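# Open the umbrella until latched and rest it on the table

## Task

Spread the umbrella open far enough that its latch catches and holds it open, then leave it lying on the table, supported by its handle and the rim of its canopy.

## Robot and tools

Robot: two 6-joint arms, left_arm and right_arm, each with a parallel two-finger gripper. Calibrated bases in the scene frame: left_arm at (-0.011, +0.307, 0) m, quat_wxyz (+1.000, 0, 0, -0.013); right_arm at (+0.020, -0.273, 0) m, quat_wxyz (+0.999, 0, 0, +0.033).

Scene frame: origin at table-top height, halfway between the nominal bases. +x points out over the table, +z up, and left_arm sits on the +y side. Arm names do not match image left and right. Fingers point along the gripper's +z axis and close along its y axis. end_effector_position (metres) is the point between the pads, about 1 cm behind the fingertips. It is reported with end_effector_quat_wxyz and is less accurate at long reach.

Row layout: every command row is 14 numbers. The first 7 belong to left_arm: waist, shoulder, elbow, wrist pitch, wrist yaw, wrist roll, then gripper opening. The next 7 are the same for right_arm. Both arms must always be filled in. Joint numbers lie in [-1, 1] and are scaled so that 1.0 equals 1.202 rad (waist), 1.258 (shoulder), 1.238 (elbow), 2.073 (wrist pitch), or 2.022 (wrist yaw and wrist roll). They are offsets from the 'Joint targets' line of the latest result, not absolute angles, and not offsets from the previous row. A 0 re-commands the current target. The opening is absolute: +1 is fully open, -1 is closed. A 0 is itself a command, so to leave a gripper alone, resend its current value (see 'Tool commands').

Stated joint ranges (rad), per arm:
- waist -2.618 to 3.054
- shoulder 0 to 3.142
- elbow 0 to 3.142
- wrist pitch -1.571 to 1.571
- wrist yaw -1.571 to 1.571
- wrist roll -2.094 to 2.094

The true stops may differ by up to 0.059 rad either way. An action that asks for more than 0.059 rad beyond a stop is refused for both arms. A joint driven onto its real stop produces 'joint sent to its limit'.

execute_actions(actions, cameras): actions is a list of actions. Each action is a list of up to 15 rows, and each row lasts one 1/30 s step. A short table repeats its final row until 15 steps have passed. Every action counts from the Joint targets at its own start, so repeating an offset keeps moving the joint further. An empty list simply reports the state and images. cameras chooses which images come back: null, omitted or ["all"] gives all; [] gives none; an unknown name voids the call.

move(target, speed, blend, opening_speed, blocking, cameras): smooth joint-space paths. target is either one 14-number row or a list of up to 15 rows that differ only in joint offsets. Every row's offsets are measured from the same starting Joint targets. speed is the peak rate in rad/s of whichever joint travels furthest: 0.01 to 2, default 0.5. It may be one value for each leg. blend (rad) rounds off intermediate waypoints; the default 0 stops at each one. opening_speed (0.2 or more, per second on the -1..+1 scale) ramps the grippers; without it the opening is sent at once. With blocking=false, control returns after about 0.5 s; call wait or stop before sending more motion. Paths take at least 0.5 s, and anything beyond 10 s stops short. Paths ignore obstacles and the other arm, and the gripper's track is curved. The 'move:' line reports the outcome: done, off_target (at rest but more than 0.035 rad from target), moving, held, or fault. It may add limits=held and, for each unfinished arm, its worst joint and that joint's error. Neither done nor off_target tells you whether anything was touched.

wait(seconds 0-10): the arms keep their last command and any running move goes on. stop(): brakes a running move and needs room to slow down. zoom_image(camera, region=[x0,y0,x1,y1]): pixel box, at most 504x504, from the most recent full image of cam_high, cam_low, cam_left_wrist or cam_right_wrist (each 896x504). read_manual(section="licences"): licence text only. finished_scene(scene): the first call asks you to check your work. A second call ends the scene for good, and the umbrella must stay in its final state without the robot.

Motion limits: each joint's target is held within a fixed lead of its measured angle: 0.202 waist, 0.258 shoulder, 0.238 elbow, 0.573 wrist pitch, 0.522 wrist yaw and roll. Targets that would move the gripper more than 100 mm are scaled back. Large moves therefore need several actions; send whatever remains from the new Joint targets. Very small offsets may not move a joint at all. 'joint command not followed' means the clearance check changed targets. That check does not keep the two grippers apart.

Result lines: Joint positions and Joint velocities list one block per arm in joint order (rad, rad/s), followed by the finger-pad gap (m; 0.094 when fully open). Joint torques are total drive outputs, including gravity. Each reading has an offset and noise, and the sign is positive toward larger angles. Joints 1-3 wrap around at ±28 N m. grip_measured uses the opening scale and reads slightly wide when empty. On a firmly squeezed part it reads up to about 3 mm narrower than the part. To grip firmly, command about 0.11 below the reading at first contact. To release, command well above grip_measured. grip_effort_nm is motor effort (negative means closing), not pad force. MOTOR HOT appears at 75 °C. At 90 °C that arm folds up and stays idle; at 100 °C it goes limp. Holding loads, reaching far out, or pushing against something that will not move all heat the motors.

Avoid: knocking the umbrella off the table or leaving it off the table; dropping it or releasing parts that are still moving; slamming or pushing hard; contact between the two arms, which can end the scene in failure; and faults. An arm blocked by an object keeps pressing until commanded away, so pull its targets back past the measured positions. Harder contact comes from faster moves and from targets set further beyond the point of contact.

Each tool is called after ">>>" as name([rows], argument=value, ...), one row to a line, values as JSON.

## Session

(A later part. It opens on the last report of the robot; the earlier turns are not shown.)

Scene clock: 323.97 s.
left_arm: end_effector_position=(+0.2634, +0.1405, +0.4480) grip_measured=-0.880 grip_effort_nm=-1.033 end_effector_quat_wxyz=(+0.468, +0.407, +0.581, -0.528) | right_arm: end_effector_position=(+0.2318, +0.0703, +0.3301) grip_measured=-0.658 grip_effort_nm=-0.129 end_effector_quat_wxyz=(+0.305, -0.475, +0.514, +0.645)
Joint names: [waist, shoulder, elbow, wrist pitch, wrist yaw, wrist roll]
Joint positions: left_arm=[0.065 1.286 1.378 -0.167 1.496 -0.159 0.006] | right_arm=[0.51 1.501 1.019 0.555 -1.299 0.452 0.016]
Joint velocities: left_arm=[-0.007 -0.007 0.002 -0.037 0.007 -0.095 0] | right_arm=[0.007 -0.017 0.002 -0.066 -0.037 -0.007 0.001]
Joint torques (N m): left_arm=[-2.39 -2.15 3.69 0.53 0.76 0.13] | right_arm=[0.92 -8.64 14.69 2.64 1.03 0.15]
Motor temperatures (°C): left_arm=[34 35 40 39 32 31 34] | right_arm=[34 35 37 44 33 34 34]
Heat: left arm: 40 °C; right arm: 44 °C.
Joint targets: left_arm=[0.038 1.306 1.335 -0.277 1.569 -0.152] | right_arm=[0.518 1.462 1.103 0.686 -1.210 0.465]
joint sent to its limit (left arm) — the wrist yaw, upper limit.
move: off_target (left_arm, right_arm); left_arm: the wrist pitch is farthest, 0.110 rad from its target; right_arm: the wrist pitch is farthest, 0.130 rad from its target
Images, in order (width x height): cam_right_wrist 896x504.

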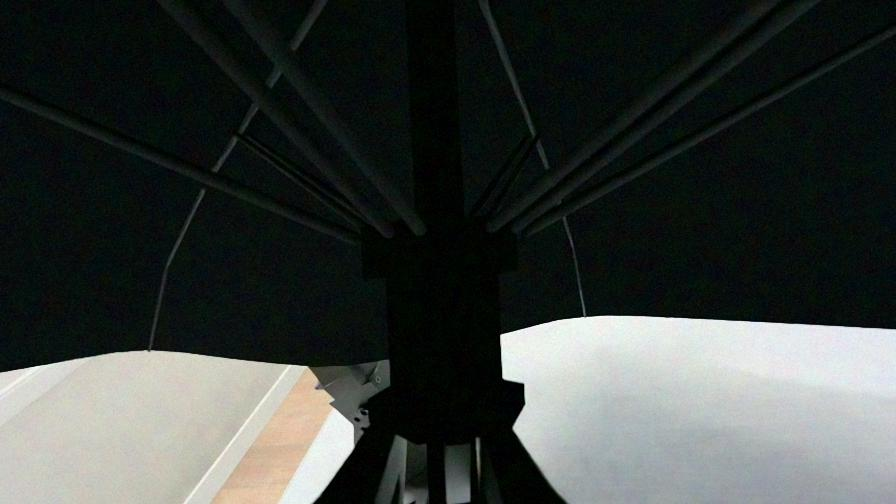

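>>> zoom_image(camera="cam_right_wrist", region=[320, 180, 580, 504])

>>> execute_actions(actions=[], cameras=["cam_high", "cam_low"])

Scaled by 1.556 from the camera's 896x504 image, which has a finer 1280x720 frame.

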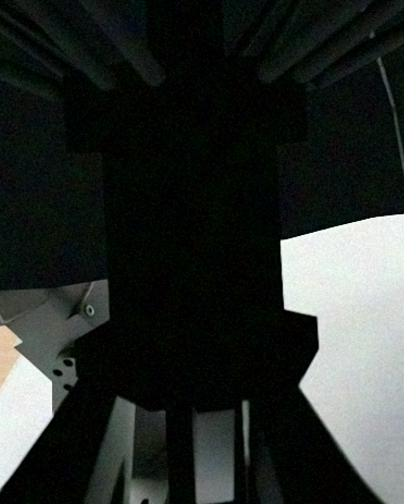

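Scene clock: 325.90 s.
left_arm: end_effector_position=(+0.2634, +0.1405, +0.4480) grip_measured=-0.880 grip_effort_nm=-1.033 end_effector_quat_wxyz=(+0.468, +0.407, +0.581, -0.528) | right_arm: end_effector_position=(+0.2318, +0.0703, +0.3301) grip_measured=-0.658 grip_effort_nm=-0.134 end_effector_quat_wxyz=(+0.305, -0.475, +0.514, +0.645)
Joint names: [waist, shoulder, elbow, wrist pitch, wrist yaw, wrist roll]
Joint positions: left_arm=[0.065 1.286 1.378 -0.167 1.496 -0.159 0.006] | right_arm=[0.51 1.501 1.019 0.555 -1.299 0.452 0.016]
Joint velocities: left_arm=[-0.012 -0.007 -0.002 0.022 0.007 0.007 0.001] | right_arm=[0.002 -0.012 -0.012 -0.007 0.007 -0.007 0]
Joint torques (N m): left_arm=[-2.39 -2.19 3.73 0.54 0.76 0.13] | right_arm=[0.87 -8.64 14.76 2.62 1.03 0.14]
Motor temperatures (°C): left_arm=[34 35 40 38 32 31 34] | right_arm=[34 35 38 44 33 34 34]
Heat: left arm: 40 °C; right arm: 44 °C.
Joint targets: left_arm=[0.038 1.306 1.335 -0.277 1.569 -0.152] | right_arm=[0.518 1.462 1.103 0.686 -1.210 0.465]
Tool commands: left_gripper/opening=-0.95 right_gripper/opening=-0.66
Images, in order (width x height): cam_high 896x504, cam_low 896x504.

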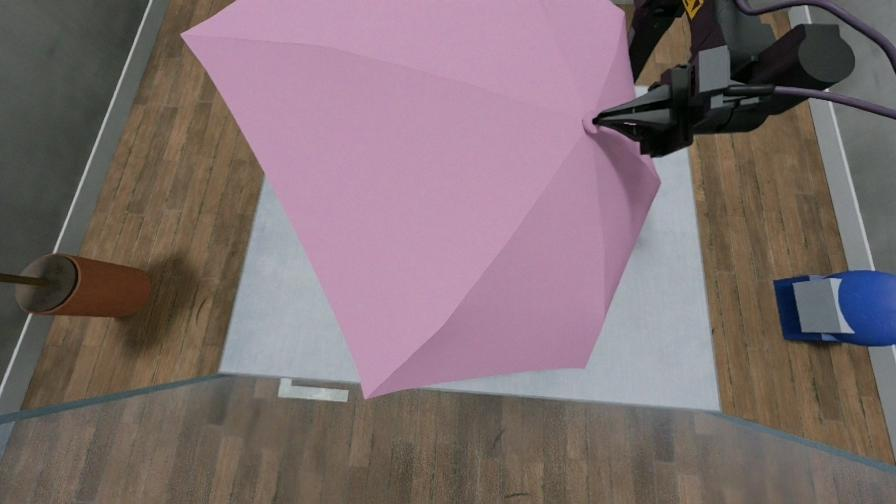

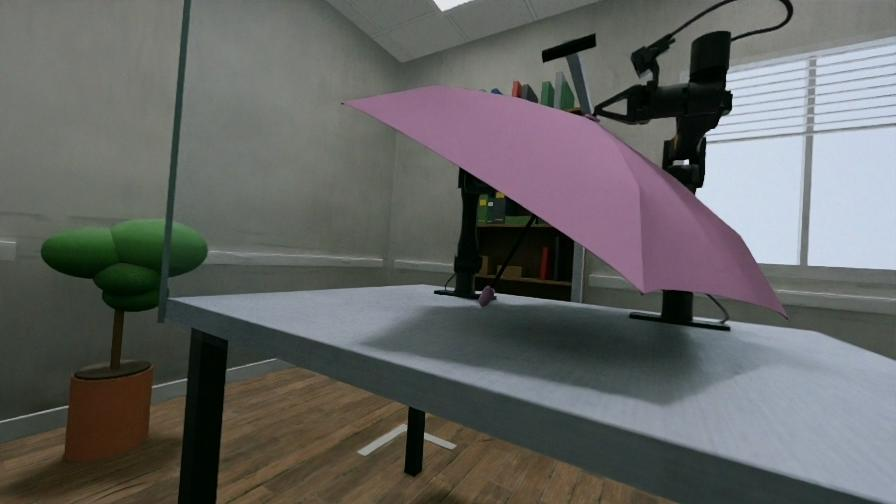

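>>> move(target=[-0.0094,0.0058,-0.0137,-0.0198,0,0,-0.95,-0.0004,-0.0099,0.0178,0.0227,0.0195,0,-0.66], speed=0.15, cameras=["cam_right_wrist"])

Scene clock: 332.00 s.
left_arm: end_effector_position=(+0.2634, +0.1405, +0.4471) grip_measured=-0.880 grip_effort_nm=-1.033 end_effector_quat_wxyz=(+0.465, +0.405, +0.583, -0.529) | right_arm: end_effector_position=(+0.2318, +0.0703, +0.3301) grip_measured=-0.658 grip_effort_nm=-0.134 end_effector_quat_wxyz=(+0.305, -0.475, +0.514, +0.645)
Joint names: [waist, shoulder, elbow, wrist pitch, wrist yaw, wrist roll]
Joint positions: left_arm=[0.065 1.286 1.378 -0.177 1.496 -0.158 0.006] | right_arm=[0.51 1.501 1.019 0.555 -1.299 0.452 0.016]
Joint velocities: left_arm=[-0.007 0.012 0.012 -0.051 0.007 0.051 0] | right_arm=[-0.007 -0.022 -0.007 -0.081 -0.051 0.007 0]
Joint torques (N m): left_arm=[-3.37 -1.69 2.43 0.23 0.77 0.11] | right_arm=[0.8 -9.69 16.75 3.06 1.47 0.16]
Motor temperatures (°C): left_arm=[34 34 40 38 32 31 34] | right_arm=[34 35 38 45 34 34 34]
Heat: left arm: 40 °C; right arm: 45 °C.
Joint targets: left_arm=[0.026 1.313 1.318 -0.318 1.569 -0.152] | right_arm=[0.518 1.449 1.125 0.733 -1.170 0.465]
move: off_target (left_arm, right_arm); left_arm: the wrist pitch is farthest, 0.141 rad from its target; right_arm: the wrist pitch is farthest, 0.178 rad from its target
Images, in order (width x height): cam_right_wrist 896x504.

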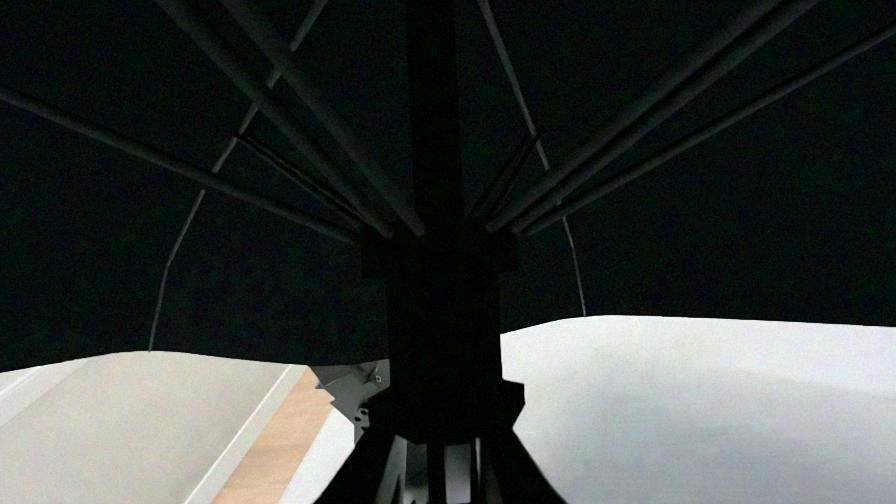

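>>> move(target=[0.0283,-0.0159,0.0703,0.0675,-0.0391,0,-0.95,-0.0423,0.0051,-0.2168,-0.0647,-0.0843,-0.0173,-0.66], speed=0.2)

Scene clock: 341.60 s.
left_arm: end_effector_position=(+0.2662, +0.1382, +0.4444) grip_measured=-0.880 grip_effort_nm=-1.043 end_effector_quat_wxyz=(+0.462, +0.400, +0.587, -0.531) | right_arm: end_effector_position=(+0.2271, +0.0532, +0.2918) grip_measured=-0.658 grip_effort_nm=-0.134 end_effector_quat_wxyz=(+0.287, -0.462, +0.534, +0.647)
Joint names: [waist, shoulder, elbow, wrist pitch, wrist yaw, wrist roll]
Joint positions: left_arm=[0.055 1.292 1.378 -0.189 1.481 -0.155 0.006] | right_arm=[0.472 1.48 0.874 0.611 -1.327 0.444 0.016]
Joint velocities: left_arm=[-0.007 0.007 0.007 -0.051 0.051 -0.022 -0.001] | right_arm=[-0.007 -0.002 0.007 -0.051 -0.007 -0.022 -0.001]
Joint torques (N m): left_arm=[0.46 -3.62 9.24 1.77 0.14 0.07] | right_arm=[-0.57 -7.1 5.5 1.29 -0.16 -0.13]
Motor temperatures (°C): left_arm=[34 34 39 38 32 31 34] | right_arm=[34 35 38 47 34 34 34]
Heat: left arm: 39 °C; right arm: 47 °C.
Joint targets: left_arm=[0.060 1.293 1.405 -0.178 1.490 -0.152] | right_arm=[0.467 1.456 0.856 0.598 -1.340 0.431]
move: done

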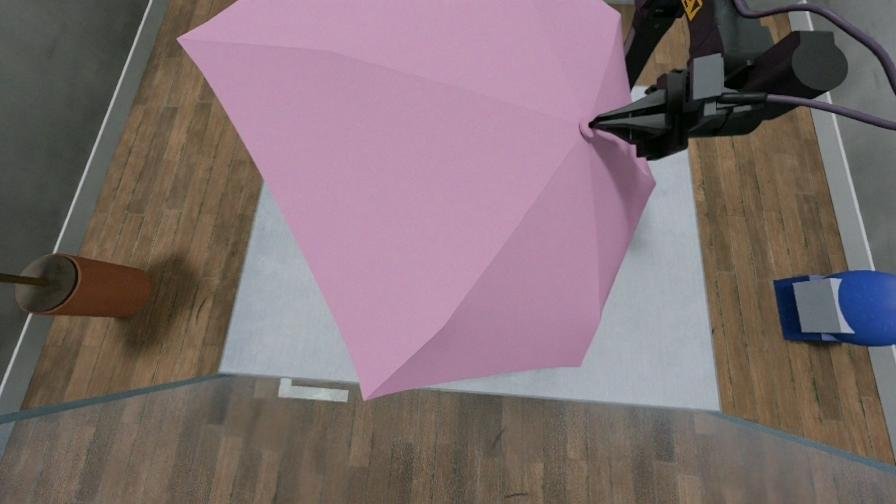

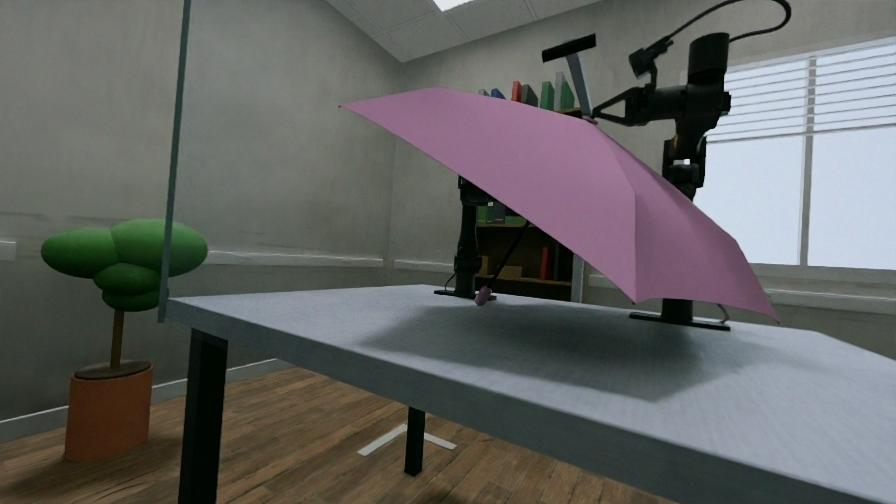

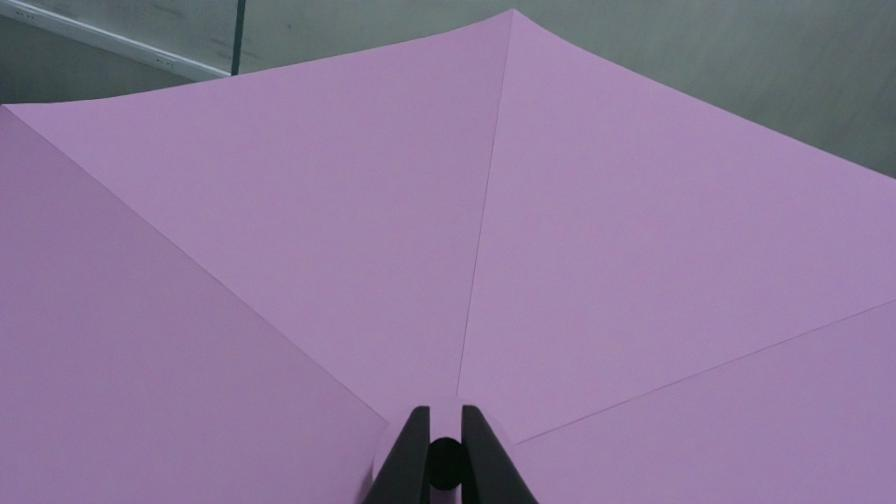

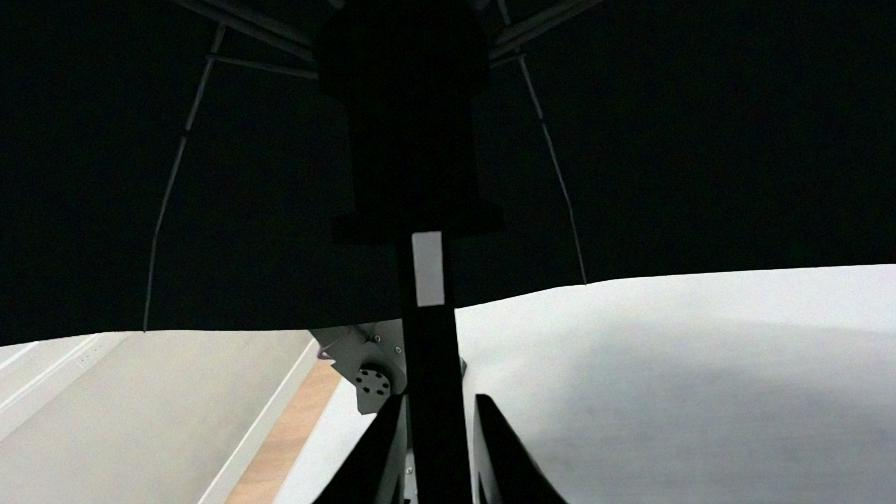

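>>> execute_actions(actions=[], cameras=["cam_low", "cam_right_wrist"])

Scene clock: 353.60 s.
left_arm: end_effector_position=(+0.2663, +0.1382, +0.4444) grip_measured=-0.880 grip_effort_nm=-1.038 end_effector_quat_wxyz=(+0.462, +0.400, +0.587, -0.531) | right_arm: end_effector_position=(+0.2270, +0.0532, +0.2918) grip_measured=-0.658 grip_effort_nm=-0.134 end_effector_quat_wxyz=(+0.287, -0.463, +0.534, +0.647)
Joint names: [waist, shoulder, elbow, wrist pitch, wrist yaw, wrist roll]
Joint positions: left_arm=[0.055 1.292 1.378 -0.188 1.481 -0.155 0.006] | right_arm=[0.472 1.48 0.874 0.611 -1.328 0.444 0.016]
Joint velocities: left_arm=[-0.002 -0.007 0.017 -0.007 -0.022 -0.066 0] | right_arm=[-0.007 -0.007 0.007 0.007 -0.022 -0.066 -0.001]
Joint torques (N m): left_arm=[0.44 -3.6 9.24 1.77 0.15 0.08] | right_arm=[-0.51 -7.12 5.53 1.29 -0.14 -0.11]
Motor temperatures (°C): left_arm=[34 35 41 39 32 31 34] | right_arm=[34 35 37 44 34 34 34]
Heat: left arm: 41 °C; right arm: 44 °C.
Joint targets: left_arm=[0.060 1.293 1.405 -0.178 1.490 -0.152] | right_arm=[0.467 1.456 0.856 0.598 -1.340 0.430]
Tool commands: left_gripper/opening=-0.95 right_gripper/opening=-0.66
Images, in order (width x height): cam_low 896x504, cam_right_wrist 896x504.

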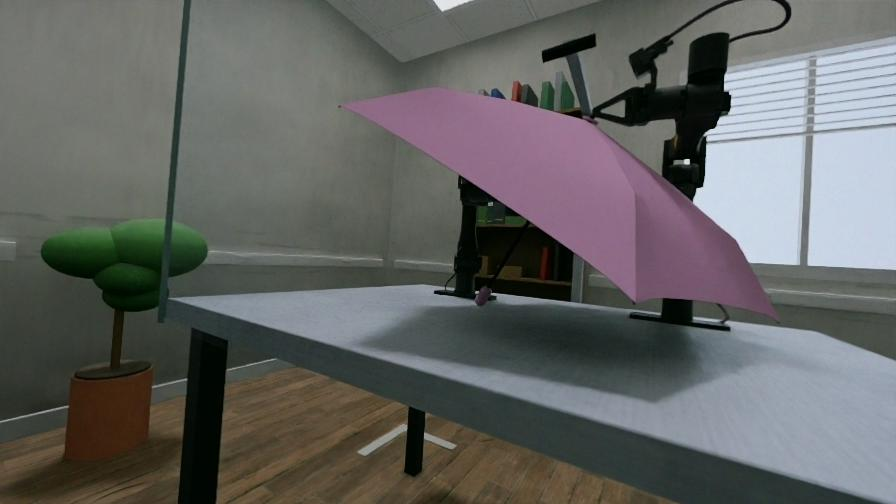

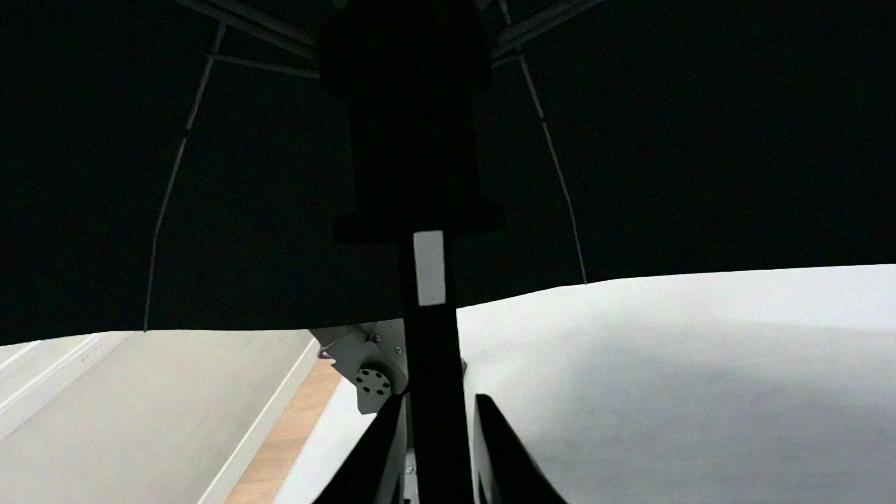

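>>> move([
  [0,0,0,0,0,0,-0.95,-0.0511,0.0040,-0.1802,0.1076,-0.0304,0,-0.15],
  [0,0,0,0,0,0,-0.95,-0.1146,0.0730,-0.3356,0.2423,-0.0681,0,-0.15],
  [0,0,0,0,0,0,-0.95,-0.0602,-0.1025,-0.4830,0.2238,0.1107,-0.0692,-0.15],
  [0,0,0,0,0,0,-0.95,0.0377,-0.2409,-0.5592,0.1863,0.2734,-0.1187,-0.15],
], blend=0.02, speed=0.5, opening_speed=0.7, cameras=["cam_low", "cam_right_wrist"])

Scene clock: 392.77 s.
left_arm: end_effector_position=(+0.2661, +0.1382, +0.4445) grip_measured=-0.880 grip_effort_nm=-1.043 end_effector_quat_wxyz=(+0.462, +0.400, +0.587, -0.531) | right_arm: end_effector_position=(+0.1993, -0.0041, +0.1930) grip_measured=-0.152 grip_effort_nm=0.071 end_effector_quat_wxyz=(+0.503, -0.392, +0.584, +0.501)
Joint names: [waist, shoulder, elbow, wrist pitch, wrist yaw, wrist roll]
Joint positions: left_arm=[0.055 1.292 1.378 -0.187 1.482 -0.155 0.006] | right_arm=[0.507 1.169 0.182 1.001 -0.801 0.203 0.04]
Joint velocities: left_arm=[0.007 0.007 -0.007 -0.037 0.022 0.022 0] | right_arm=[0.017 0.017 0.007 0.051 -0.037 -0.125 -0.001]
Joint torques (N m): left_arm=[0.43 -3.62 9.25 1.76 0.14 0.07] | right_arm=[0.59 -3.33 4.71 1.54 0.15 -0.11]
Motor temperatures (°C): left_arm=[34 35 42 41 32 31 34] | right_arm=[34 35 35 43 33 34 34]
Heat: left arm: 42 °C; right arm: 43 °C.
Joint targets: left_arm=[0.060 1.293 1.405 -0.178 1.490 -0.152] | right_arm=[0.512 1.153 0.164 0.984 -0.787 0.191]
move: done
Images, in order (width x height): cam_low 896x504, cam_right_wrist 896x504.

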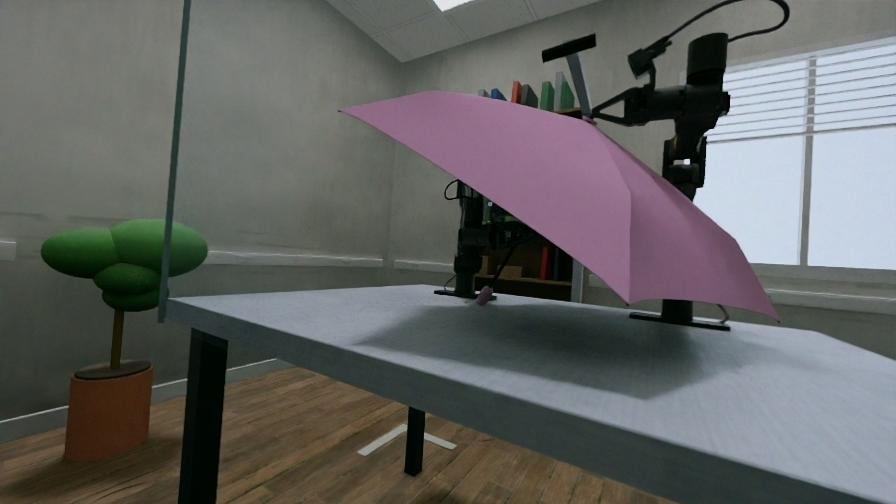

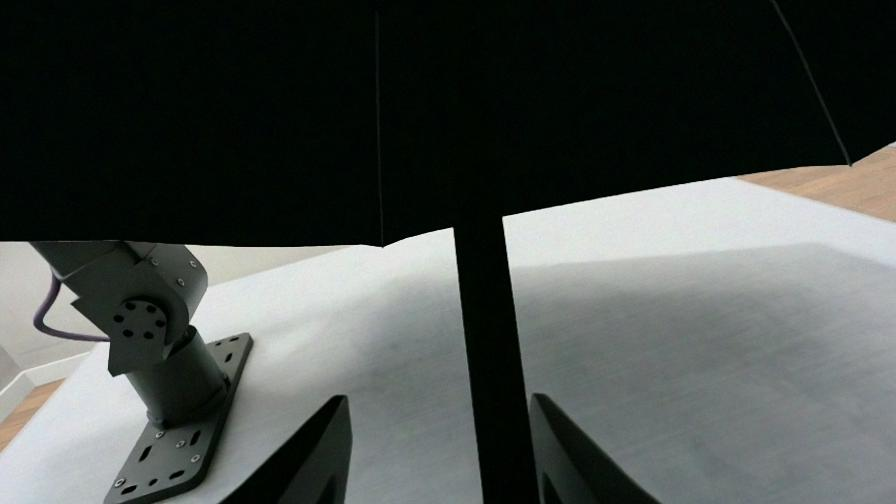

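>>> move([
  [0,0,0,0,0,0,-0.95,-0.0333,0.0405,0.0170,0.0092,-0.0208,0,-0.15],
  [0,0,0,0,0,0,-0.95,-0.1908,-0.1001,-0.0411,-0.0415,-0.1146,0,-0.15],
  [0,0,0,0,0,0,-0.95,-0.3973,-0.2231,-0.0750,-0.0959,-0.2374,0,-0.15],
  [0,0,0,0,0,0,-0.95,-0.7171,-0.4793,0.2310,-0.5712,-0.0707,-0.1934,-0.15],
], blend=0.02, speed=0.6, cameras=["cam_low", "cam_high", "cam_right_wrist"])

Scene clock: 408.23 s.
left_arm: end_effector_position=(+0.2661, +0.1382, +0.4445) grip_measured=-0.880 grip_effort_nm=-1.038 end_effector_quat_wxyz=(+0.462, +0.400, +0.587, -0.531) | right_arm: end_effector_position=(+0.2656, -0.1926, +0.2272) grip_measured=-0.152 grip_effort_nm=0.081 end_effector_quat_wxyz=(+0.591, -0.231, +0.735, +0.237)
Joint names: [waist, shoulder, elbow, wrist pitch, wrist yaw, wrist roll]
Joint positions: left_arm=[0.055 1.292 1.378 -0.187 1.482 -0.155 0.006] | right_arm=[-0.344 0.56 0.417 -0.181 -0.938 -0.189 0.04]
Joint velocities: left_arm=[-0.017 0.002 0.007 -0.007 -0.007 -0.022 0.001] | right_arm=[0.017 -0.002 -0.002 -0.007 -0.051 -0.022 0]
Joint torques (N m): left_arm=[0.44 -3.6 9.25 1.77 0.14 0.08] | right_arm=[-0.53 -0.24 10.48 1.47 -0.08 -0.09]
Motor temperatures (°C): left_arm=[34 34 42 41 32 31 34] | right_arm=[34 34 36 42 33 34 34]
Heat: left arm: 42 °C; right arm: 42 °C.
Joint targets: left_arm=[0.060 1.293 1.405 -0.178 1.490 -0.152] | right_arm=[-0.350 0.550 0.450 -0.200 -0.931 -0.200]
move: done
Images, in order (width x height): cam_high 896x504, cam_low 896x504, cam_right_wrist 896x504.

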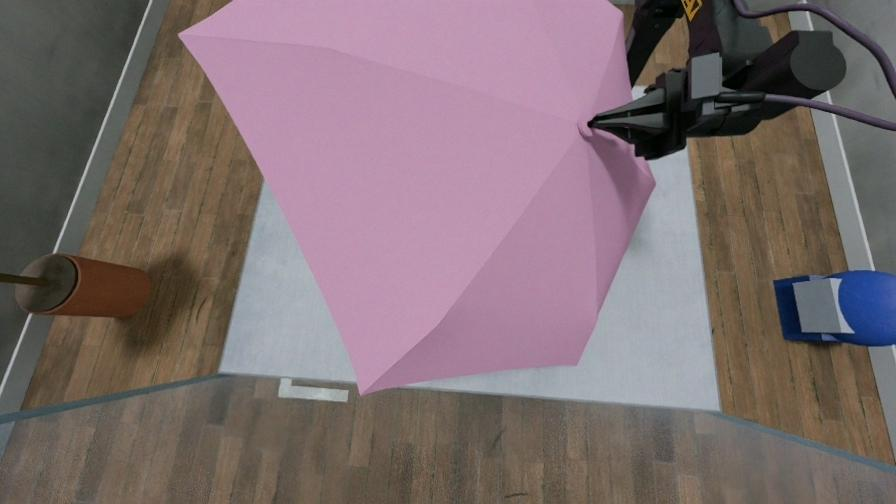

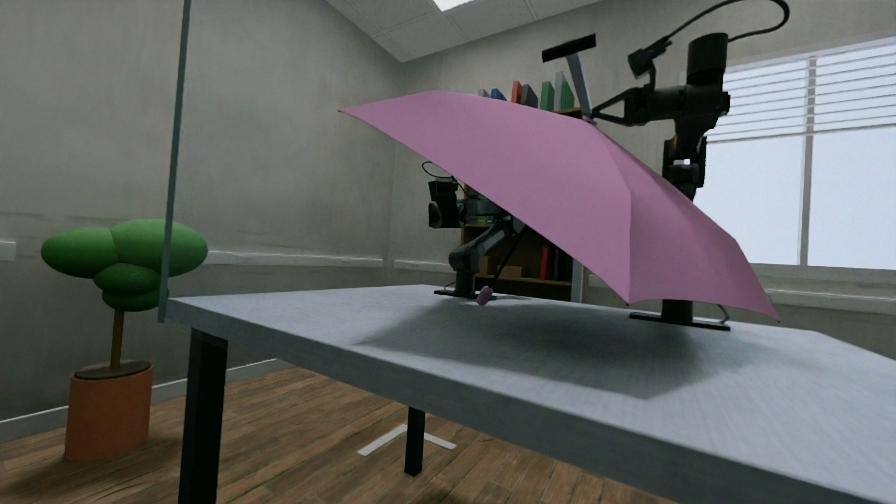

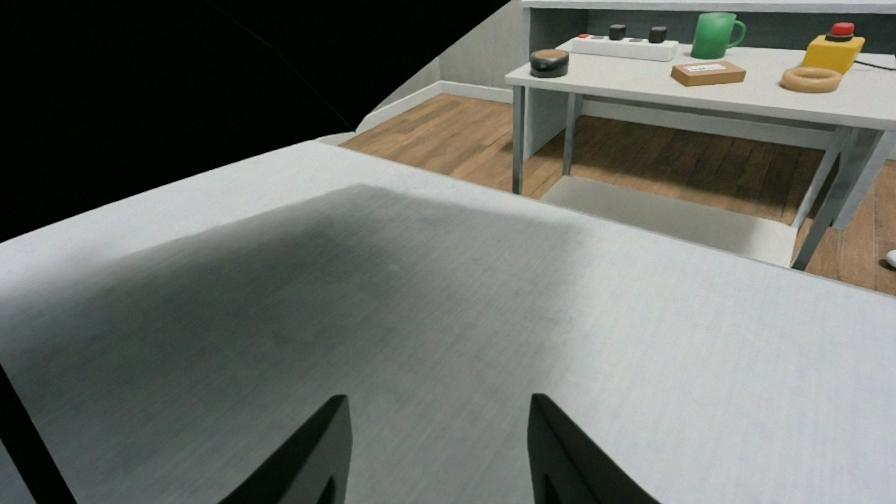

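>>> move(target=[0.0374,0,-0.0630,0.0154,0.0129,-0.0109,-0.95,-0.4576,-0.1590,-0.0808,0.0482,0.3615,0,-0.15], speed=0.45, cameras=["cam_low", "cam_high"])

Scene clock: 431.13 s.
left_arm: end_effector_position=(+0.2744, +0.1504, +0.4369) grip_measured=-0.880 grip_effort_nm=-1.038 end_effector_quat_wxyz=(+0.469, +0.386, +0.596, -0.525) | right_arm: end_effector_position=(+0.2250, -0.4393, +0.2477) grip_measured=-0.152 grip_effort_nm=0.066 end_effector_quat_wxyz=(+0.618, +0.165, +0.725, -0.255)
Joint names: [waist, shoulder, elbow, wrist pitch, wrist yaw, wrist roll]
Joint positions: left_arm=[0.099 1.292 1.344 -0.151 1.49 -0.169 0.006] | right_arm=[-0.895 0.363 0.37 -0.115 -0.212 -0.191 0.04]
Joint velocities: left_arm=[0.027 -0.002 -0.012 0.022 -0.037 -0.007 0] | right_arm=[-0.017 0.012 -0.012 -0.037 0.007 0.007 -0.001]
Joint torques (N m): left_arm=[0.53 -3.67 5.76 1.71 0.31 -0.02] | right_arm=[-0.47 0.17 5.83 2.03 0.11 -0.09]
Motor temperatures (°C): left_arm=[34 34 42 42 32 31 34] | right_arm=[34 34 38 43 33 34 34]
Heat: left arm: 42 °C; right arm: 43 °C.
Joint targets: left_arm=[0.105 1.293 1.327 -0.147 1.516 -0.174] | right_arm=[-0.900 0.350 0.350 -0.100 -0.200 -0.200]
move: done
Images, in order (width x height): cam_high 896x504, cam_low 896x504.

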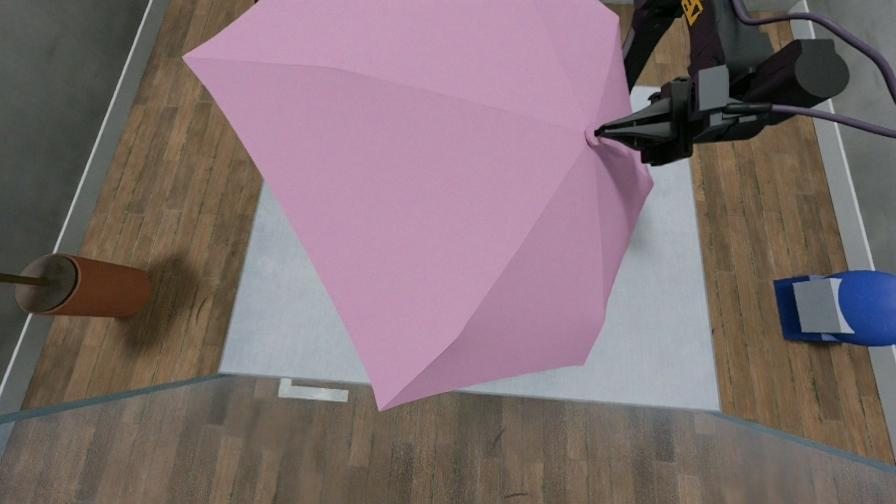

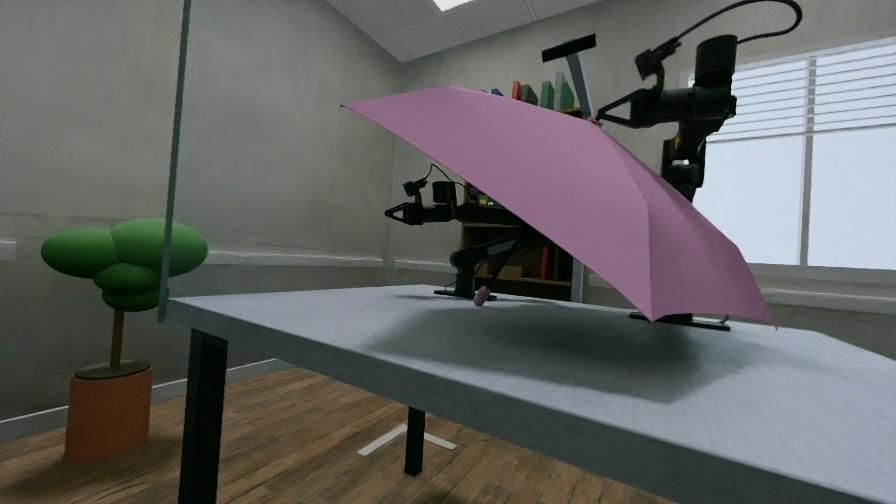

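>>> move(target=[0.0241,0.0008,-0.0162,0.0101,0,-0.0049,-0.95,0,0,0,0,0,0,-0.15], speed=0.1, cameras=["cam_low"])

>>> zoom_image(camera="cam_low", region=[560, 240, 860, 400])

Scene clock: 435.50 s.
left_arm: end_effector_position=(+0.2789, +0.1581, +0.4308) grip_measured=-0.880 grip_effort_nm=-1.038 end_effector_quat_wxyz=(+0.469, +0.374, +0.604, -0.525) | right_arm: end_effector_position=(+0.2250, -0.4394, +0.2479) grip_measured=-0.152 grip_effort_nm=0.066 end_effector_quat_wxyz=(+0.618, +0.165, +0.725, -0.256)
Joint names: [waist, shoulder, elbow, wrist pitch, wrist yaw, wrist roll]
Joint positions: left_arm=[0.126 1.292 1.322 -0.137 1.496 -0.18 0.006] | right_arm=[-0.895 0.363 0.37 -0.115 -0.211 -0.191 0.04]
Joint velocities: left_arm=[0.007 0.002 0.017 0.037 -0.022 -0.066 0] | right_arm=[0.007 0.002 0.002 -0.022 0.007 -0.051 0]
Joint torques (N m): left_arm=[0.73 -3.62 5.98 1.77 0.27 0] | right_arm=[-0.49 0.2 5.87 2.02 0.11 -0.08]
Motor temperatures (°C): left_arm=[34 34 41 41 32 31 34] | right_arm=[34 34 37 44 33 34 34]
Heat: left arm: 41 °C; right arm: 44 °C.
Joint targets: left_arm=[0.134 1.294 1.307 -0.125 1.516 -0.184] | right_arm=[-0.900 0.350 0.350 -0.099 -0.200 -0.201]
move: done
Images, in order (width x height): cam_low 896x504.

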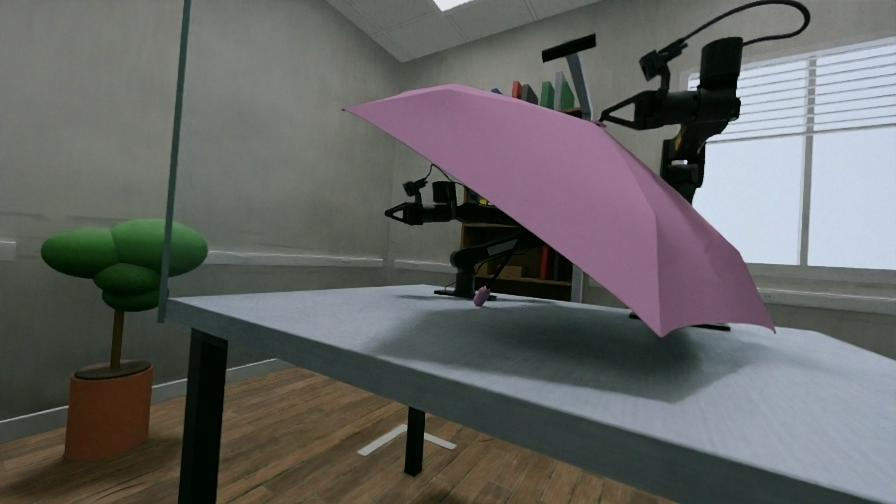

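Scaled by 1.680 from the camera's 896x504 image, which has a finer 1280x720 frame.

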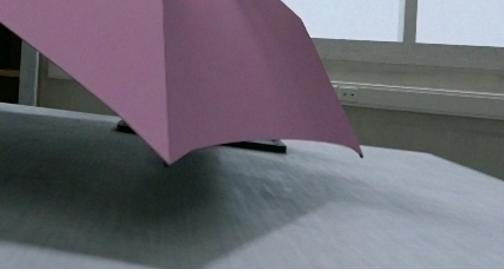

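>>> move(target=[0.0250,0.0008,-0.0162,0.0101,0.0020,-0.0049,-0.95,0,0,0,0,0,0,-0.15], speed=0.1, cameras=["cam_low", "cam_high"])

>>> zoom_image(camera="cam_low", region=[560, 240, 860, 400])

Scene clock: 439.97 s.
left_arm: end_effector_position=(+0.2837, +0.1668, +0.4259) grip_measured=-0.880 grip_effort_nm=-1.043 end_effector_quat_wxyz=(+0.473, +0.362, +0.610, -0.522) | right_arm: end_effector_position=(+0.2249, -0.4395, +0.2479) grip_measured=-0.152 grip_effort_nm=0.066 end_effector_quat_wxyz=(+0.618, +0.165, +0.725, -0.256)
Joint names: [waist, shoulder, elbow, wrist pitch, wrist yaw, wrist roll]
Joint positions: left_arm=[0.156 1.292 1.302 -0.117 1.501 -0.192 0.006] | right_arm=[-0.895 0.363 0.37 -0.115 -0.211 -0.191 0.04]
Joint velocities: left_arm=[-0.007 -0.002 -0.017 0.037 -0.051 0.022 -0.001] | right_arm=[-0.002 -0.017 -0.012 0.007 0.066 -0.022 0.001]
Joint torques (N m): left_arm=[0.77 -3.58 6 1.79 0.25 0.02] | right_arm=[-0.47 0.16 5.89 2.02 0.11 -0.09]
Motor temperatures (°C): left_arm=[34 34 41 41 32 31 34] | right_arm=[34 34 37 44 33 34 34]
Heat: left arm: 41 °C; right arm: 44 °C.
Joint targets: left_arm=[0.164 1.295 1.287 -0.104 1.520 -0.194] | right_arm=[-0.900 0.350 0.350 -0.100 -0.199 -0.201]
move: done
Images, in order (width x height): cam_high 896x504, cam_low 896x504.

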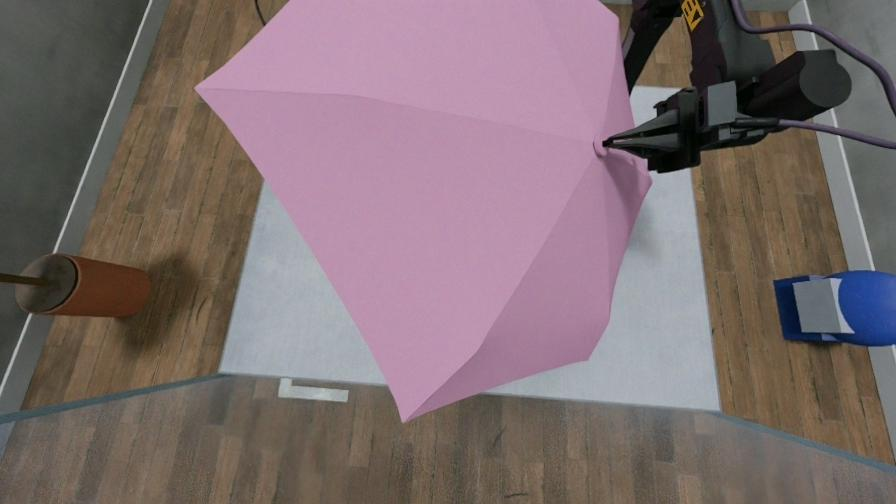

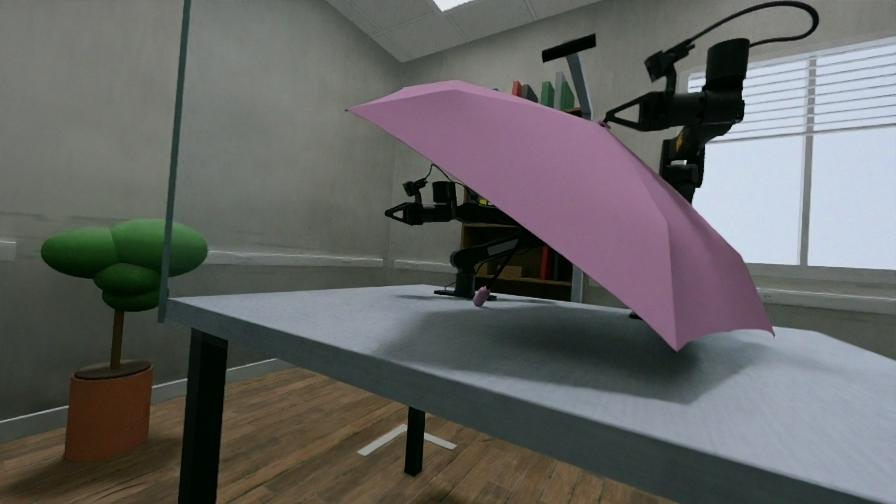

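Scaled by 1.680 from the camera's 896x504 image, which has a finer 1280x720 frame.

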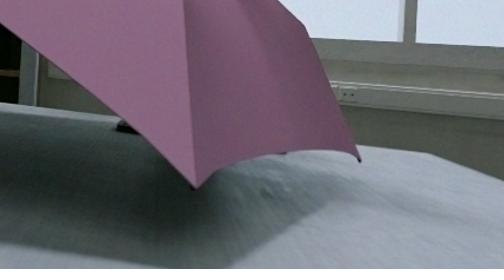

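>>> move(target=[0.0208,0.0017,-0.0198,0.0130,0.0054,-0.0049,-0.95,0,0,0,0,0,0,-0.15], speed=0.1, cameras=["cam_low"])

>>> zoom_image(camera="cam_low", region=[560, 240, 860, 400])

Scene clock: 458.70 s.
left_arm: end_effector_position=(+0.2867, +0.1741, +0.4206) grip_measured=-0.880 grip_effort_nm=-1.038 end_effector_quat_wxyz=(+0.475, +0.355, +0.614, -0.521) | right_arm: end_effector_position=(+0.2249, -0.4395, +0.2479) grip_measured=-0.152 grip_effort_nm=0.071 end_effector_quat_wxyz=(+0.618, +0.165, +0.725, -0.256)
Joint names: [waist, shoulder, elbow, wrist pitch, wrist yaw, wrist roll]
Joint positions: left_arm=[0.181 1.292 1.278 -0.091 1.511 -0.203 0.006] | right_arm=[-0.895 0.363 0.37 -0.115 -0.211 -0.191 0.04]
Joint velocities: left_arm=[-0.002 -0.007 0.002 -0.037 -0.066 0.066 0] | right_arm=[0.002 0.012 -0.007 0.007 -0.037 -0.037 -0.001]
Joint torques (N m): left_arm=[0.73 -3.44 6 1.78 0.26 0.05] | right_arm=[-0.47 0.21 5.91 2.03 0.11 -0.08]
Motor temperatures (°C): left_arm=[34 34 41 42 32 31 34] | right_arm=[34 34 36 46 33 34 34]
Heat: left arm: 42 °C; right arm: 46 °C.
Joint targets: left_arm=[0.189 1.297 1.263 -0.077 1.531 -0.204] | right_arm=[-0.900 0.350 0.350 -0.100 -0.200 -0.201]
move: done
Images, in order (width x height): cam_low 896x504.

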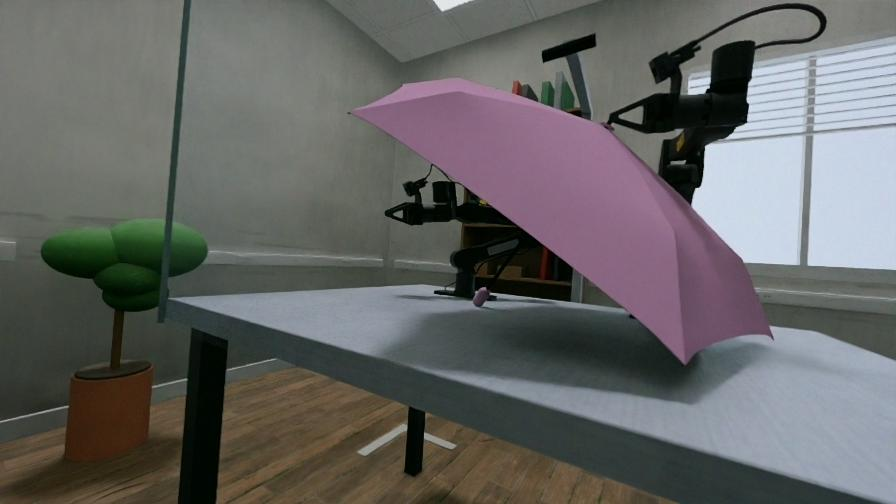

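Scaled by 1.680 from the camera's 896x504 image, which has a finer 1280x720 frame.

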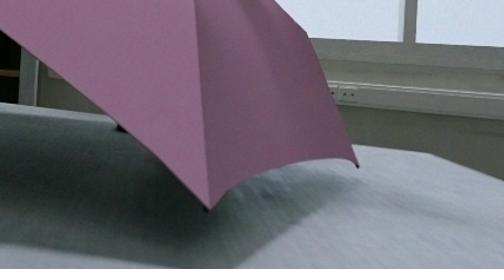

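>>> move(target=[0.0125,0.0010,-0.0129,0.0078,0.0040,-0.0030,-0.95,0,0,0,0,0,0,-0.15], speed=0.1, cameras=["cam_low", "cam_high"])

>>> zoom_image(camera="cam_low", region=[560, 240, 860, 400])

Scene clock: 461.10 s.
left_arm: end_effector_position=(+0.2876, +0.1782, +0.4177) grip_measured=-0.880 grip_effort_nm=-1.033 end_effector_quat_wxyz=(+0.476, +0.353, +0.615, -0.521) | right_arm: end_effector_position=(+0.2249, -0.4395, +0.2480) grip_measured=-0.152 grip_effort_nm=0.081 end_effector_quat_wxyz=(+0.618, +0.165, +0.725, -0.256)
Joint names: [waist, shoulder, elbow, wrist pitch, wrist yaw, wrist roll]
Joint positions: left_arm=[0.196 1.292 1.264 -0.071 1.522 -0.21 0.006] | right_arm=[-0.895 0.363 0.37 -0.114 -0.211 -0.191 0.04]
Joint velocities: left_arm=[-0.007 -0.017 -0.007 -0.095 -0.022 -0.037 0.001] | right_arm=[-0.022 -0.002 -0.007 -0.037 -0.007 -0.007 0.001]
Joint torques (N m): left_arm=[0.75 -3.38 5.81 1.73 0.22 0.06] | right_arm=[-0.5 0.16 5.86 2.02 0.12 -0.08]
Motor temperatures (°C): left_arm=[34 34 41 41 32 31 34] | right_arm=[34 34 36 46 33 34 34]
Heat: left arm: 41 °C; right arm: 46 °C.
Joint targets: left_arm=[0.204 1.298 1.246 -0.062 1.539 -0.210] | right_arm=[-0.900 0.350 0.350 -0.099 -0.200 -0.201]
move: done
Images, in order (width x height): cam_high 896x504, cam_low 896x504.

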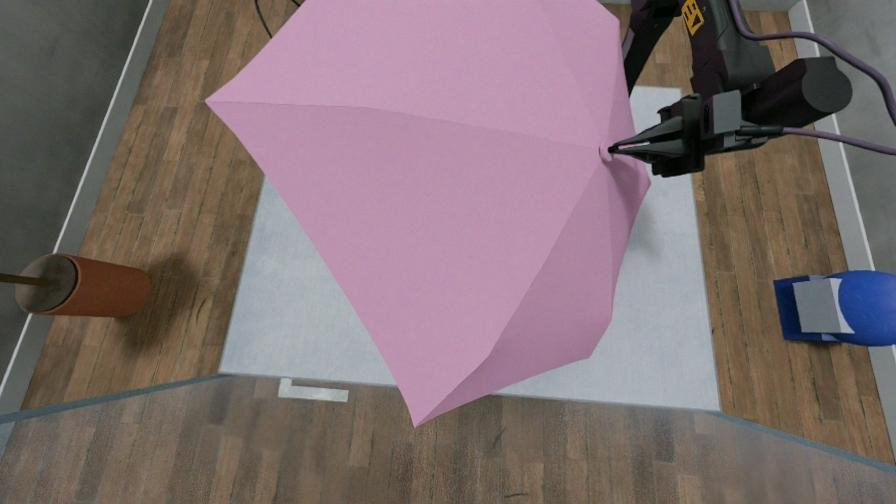

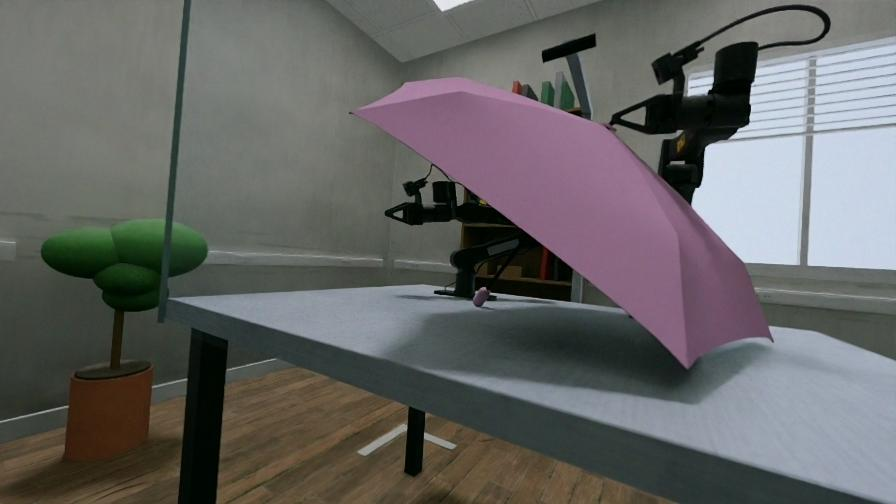

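Scaled by 1.680 from the camera's 896x504 image, which has a finer 1280x720 frame.

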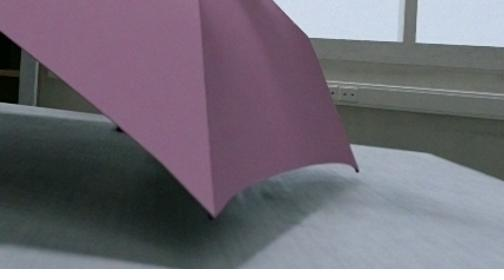

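>>> move(target=[0.0150,0.0012,-0.0150,0.0098,0.0040,-0.0035,-0.95,0,0,0,0,0,0,-0.15], speed=0.1, cameras=["cam_low", "cam_high"])

>>> zoom_image(camera="cam_low", region=[560, 240, 860, 400])

Scene clock: 465.27 s.
left_arm: end_effector_position=(+0.2881, +0.1822, +0.4139) grip_measured=-0.880 grip_effort_nm=-1.038 end_effector_quat_wxyz=(+0.476, +0.351, +0.615, -0.522) | right_arm: end_effector_position=(+0.2249, -0.4395, +0.2480) grip_measured=-0.152 grip_effort_nm=0.081 end_effector_quat_wxyz=(+0.618, +0.165, +0.725, -0.256)
Joint names: [waist, shoulder, elbow, wrist pitch, wrist yaw, wrist roll]
Joint positions: left_arm=[0.21 1.292 1.246 -0.049 1.535 -0.218 0.006] | right_arm=[-0.895 0.363 0.37 -0.114 -0.211 -0.191 0.04]
Joint velocities: left_arm=[-0.007 0.002 -0.012 -0.037 -0.007 -0.022 -0.001] | right_arm=[0.002 -0.002 -0.002 -0.037 0.022 0.007 -0.002]
Joint torques (N m): left_arm=[1.05 -3.28 5.78 1.71 0.18 0.06] | right_arm=[-0.49 0.18 5.87 2.02 0.12 -0.07]
Motor temperatures (°C): left_arm=[34 34 41 41 32 31 34] | right_arm=[34 34 36 46 33 34 34]
Heat: left arm: 41 °C; right arm: 46 °C.
Joint targets: left_arm=[0.222 1.300 1.228 -0.041 1.547 -0.217] | right_arm=[-0.900 0.350 0.350 -0.100 -0.200 -0.200]
move: done
Images, in order (width x height): cam_high 896x504, cam_low 896x504.

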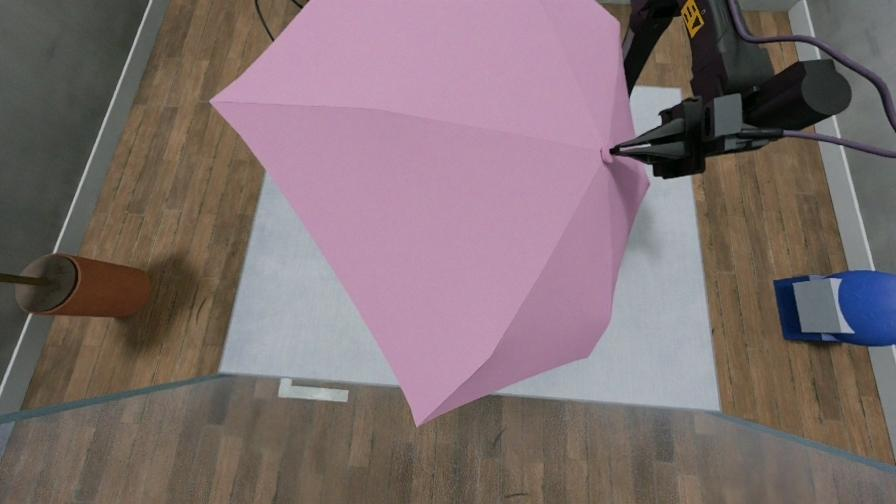

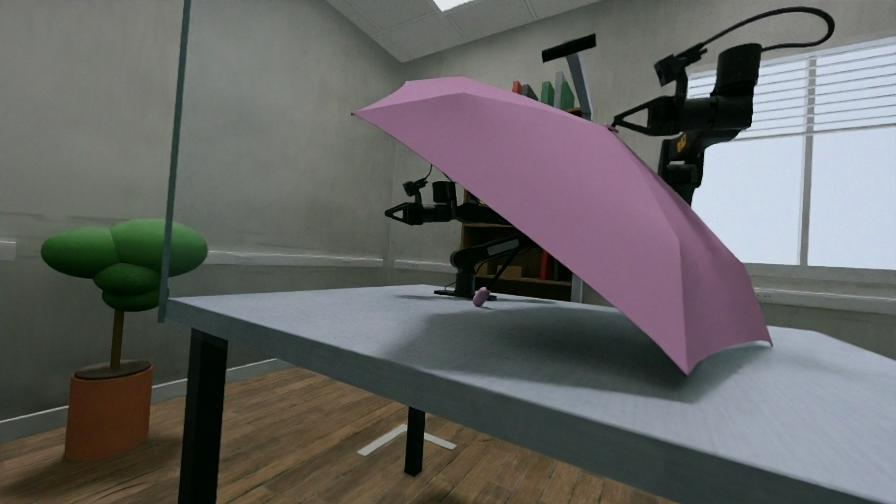

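Scaled by 1.680 from the camera's 896x504 image, which has a finer 1280x720 frame.

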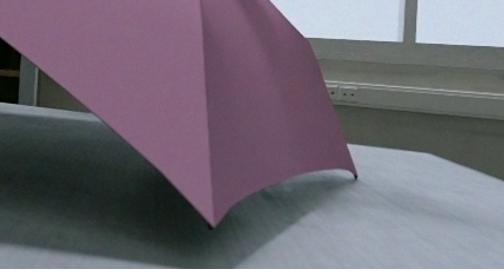

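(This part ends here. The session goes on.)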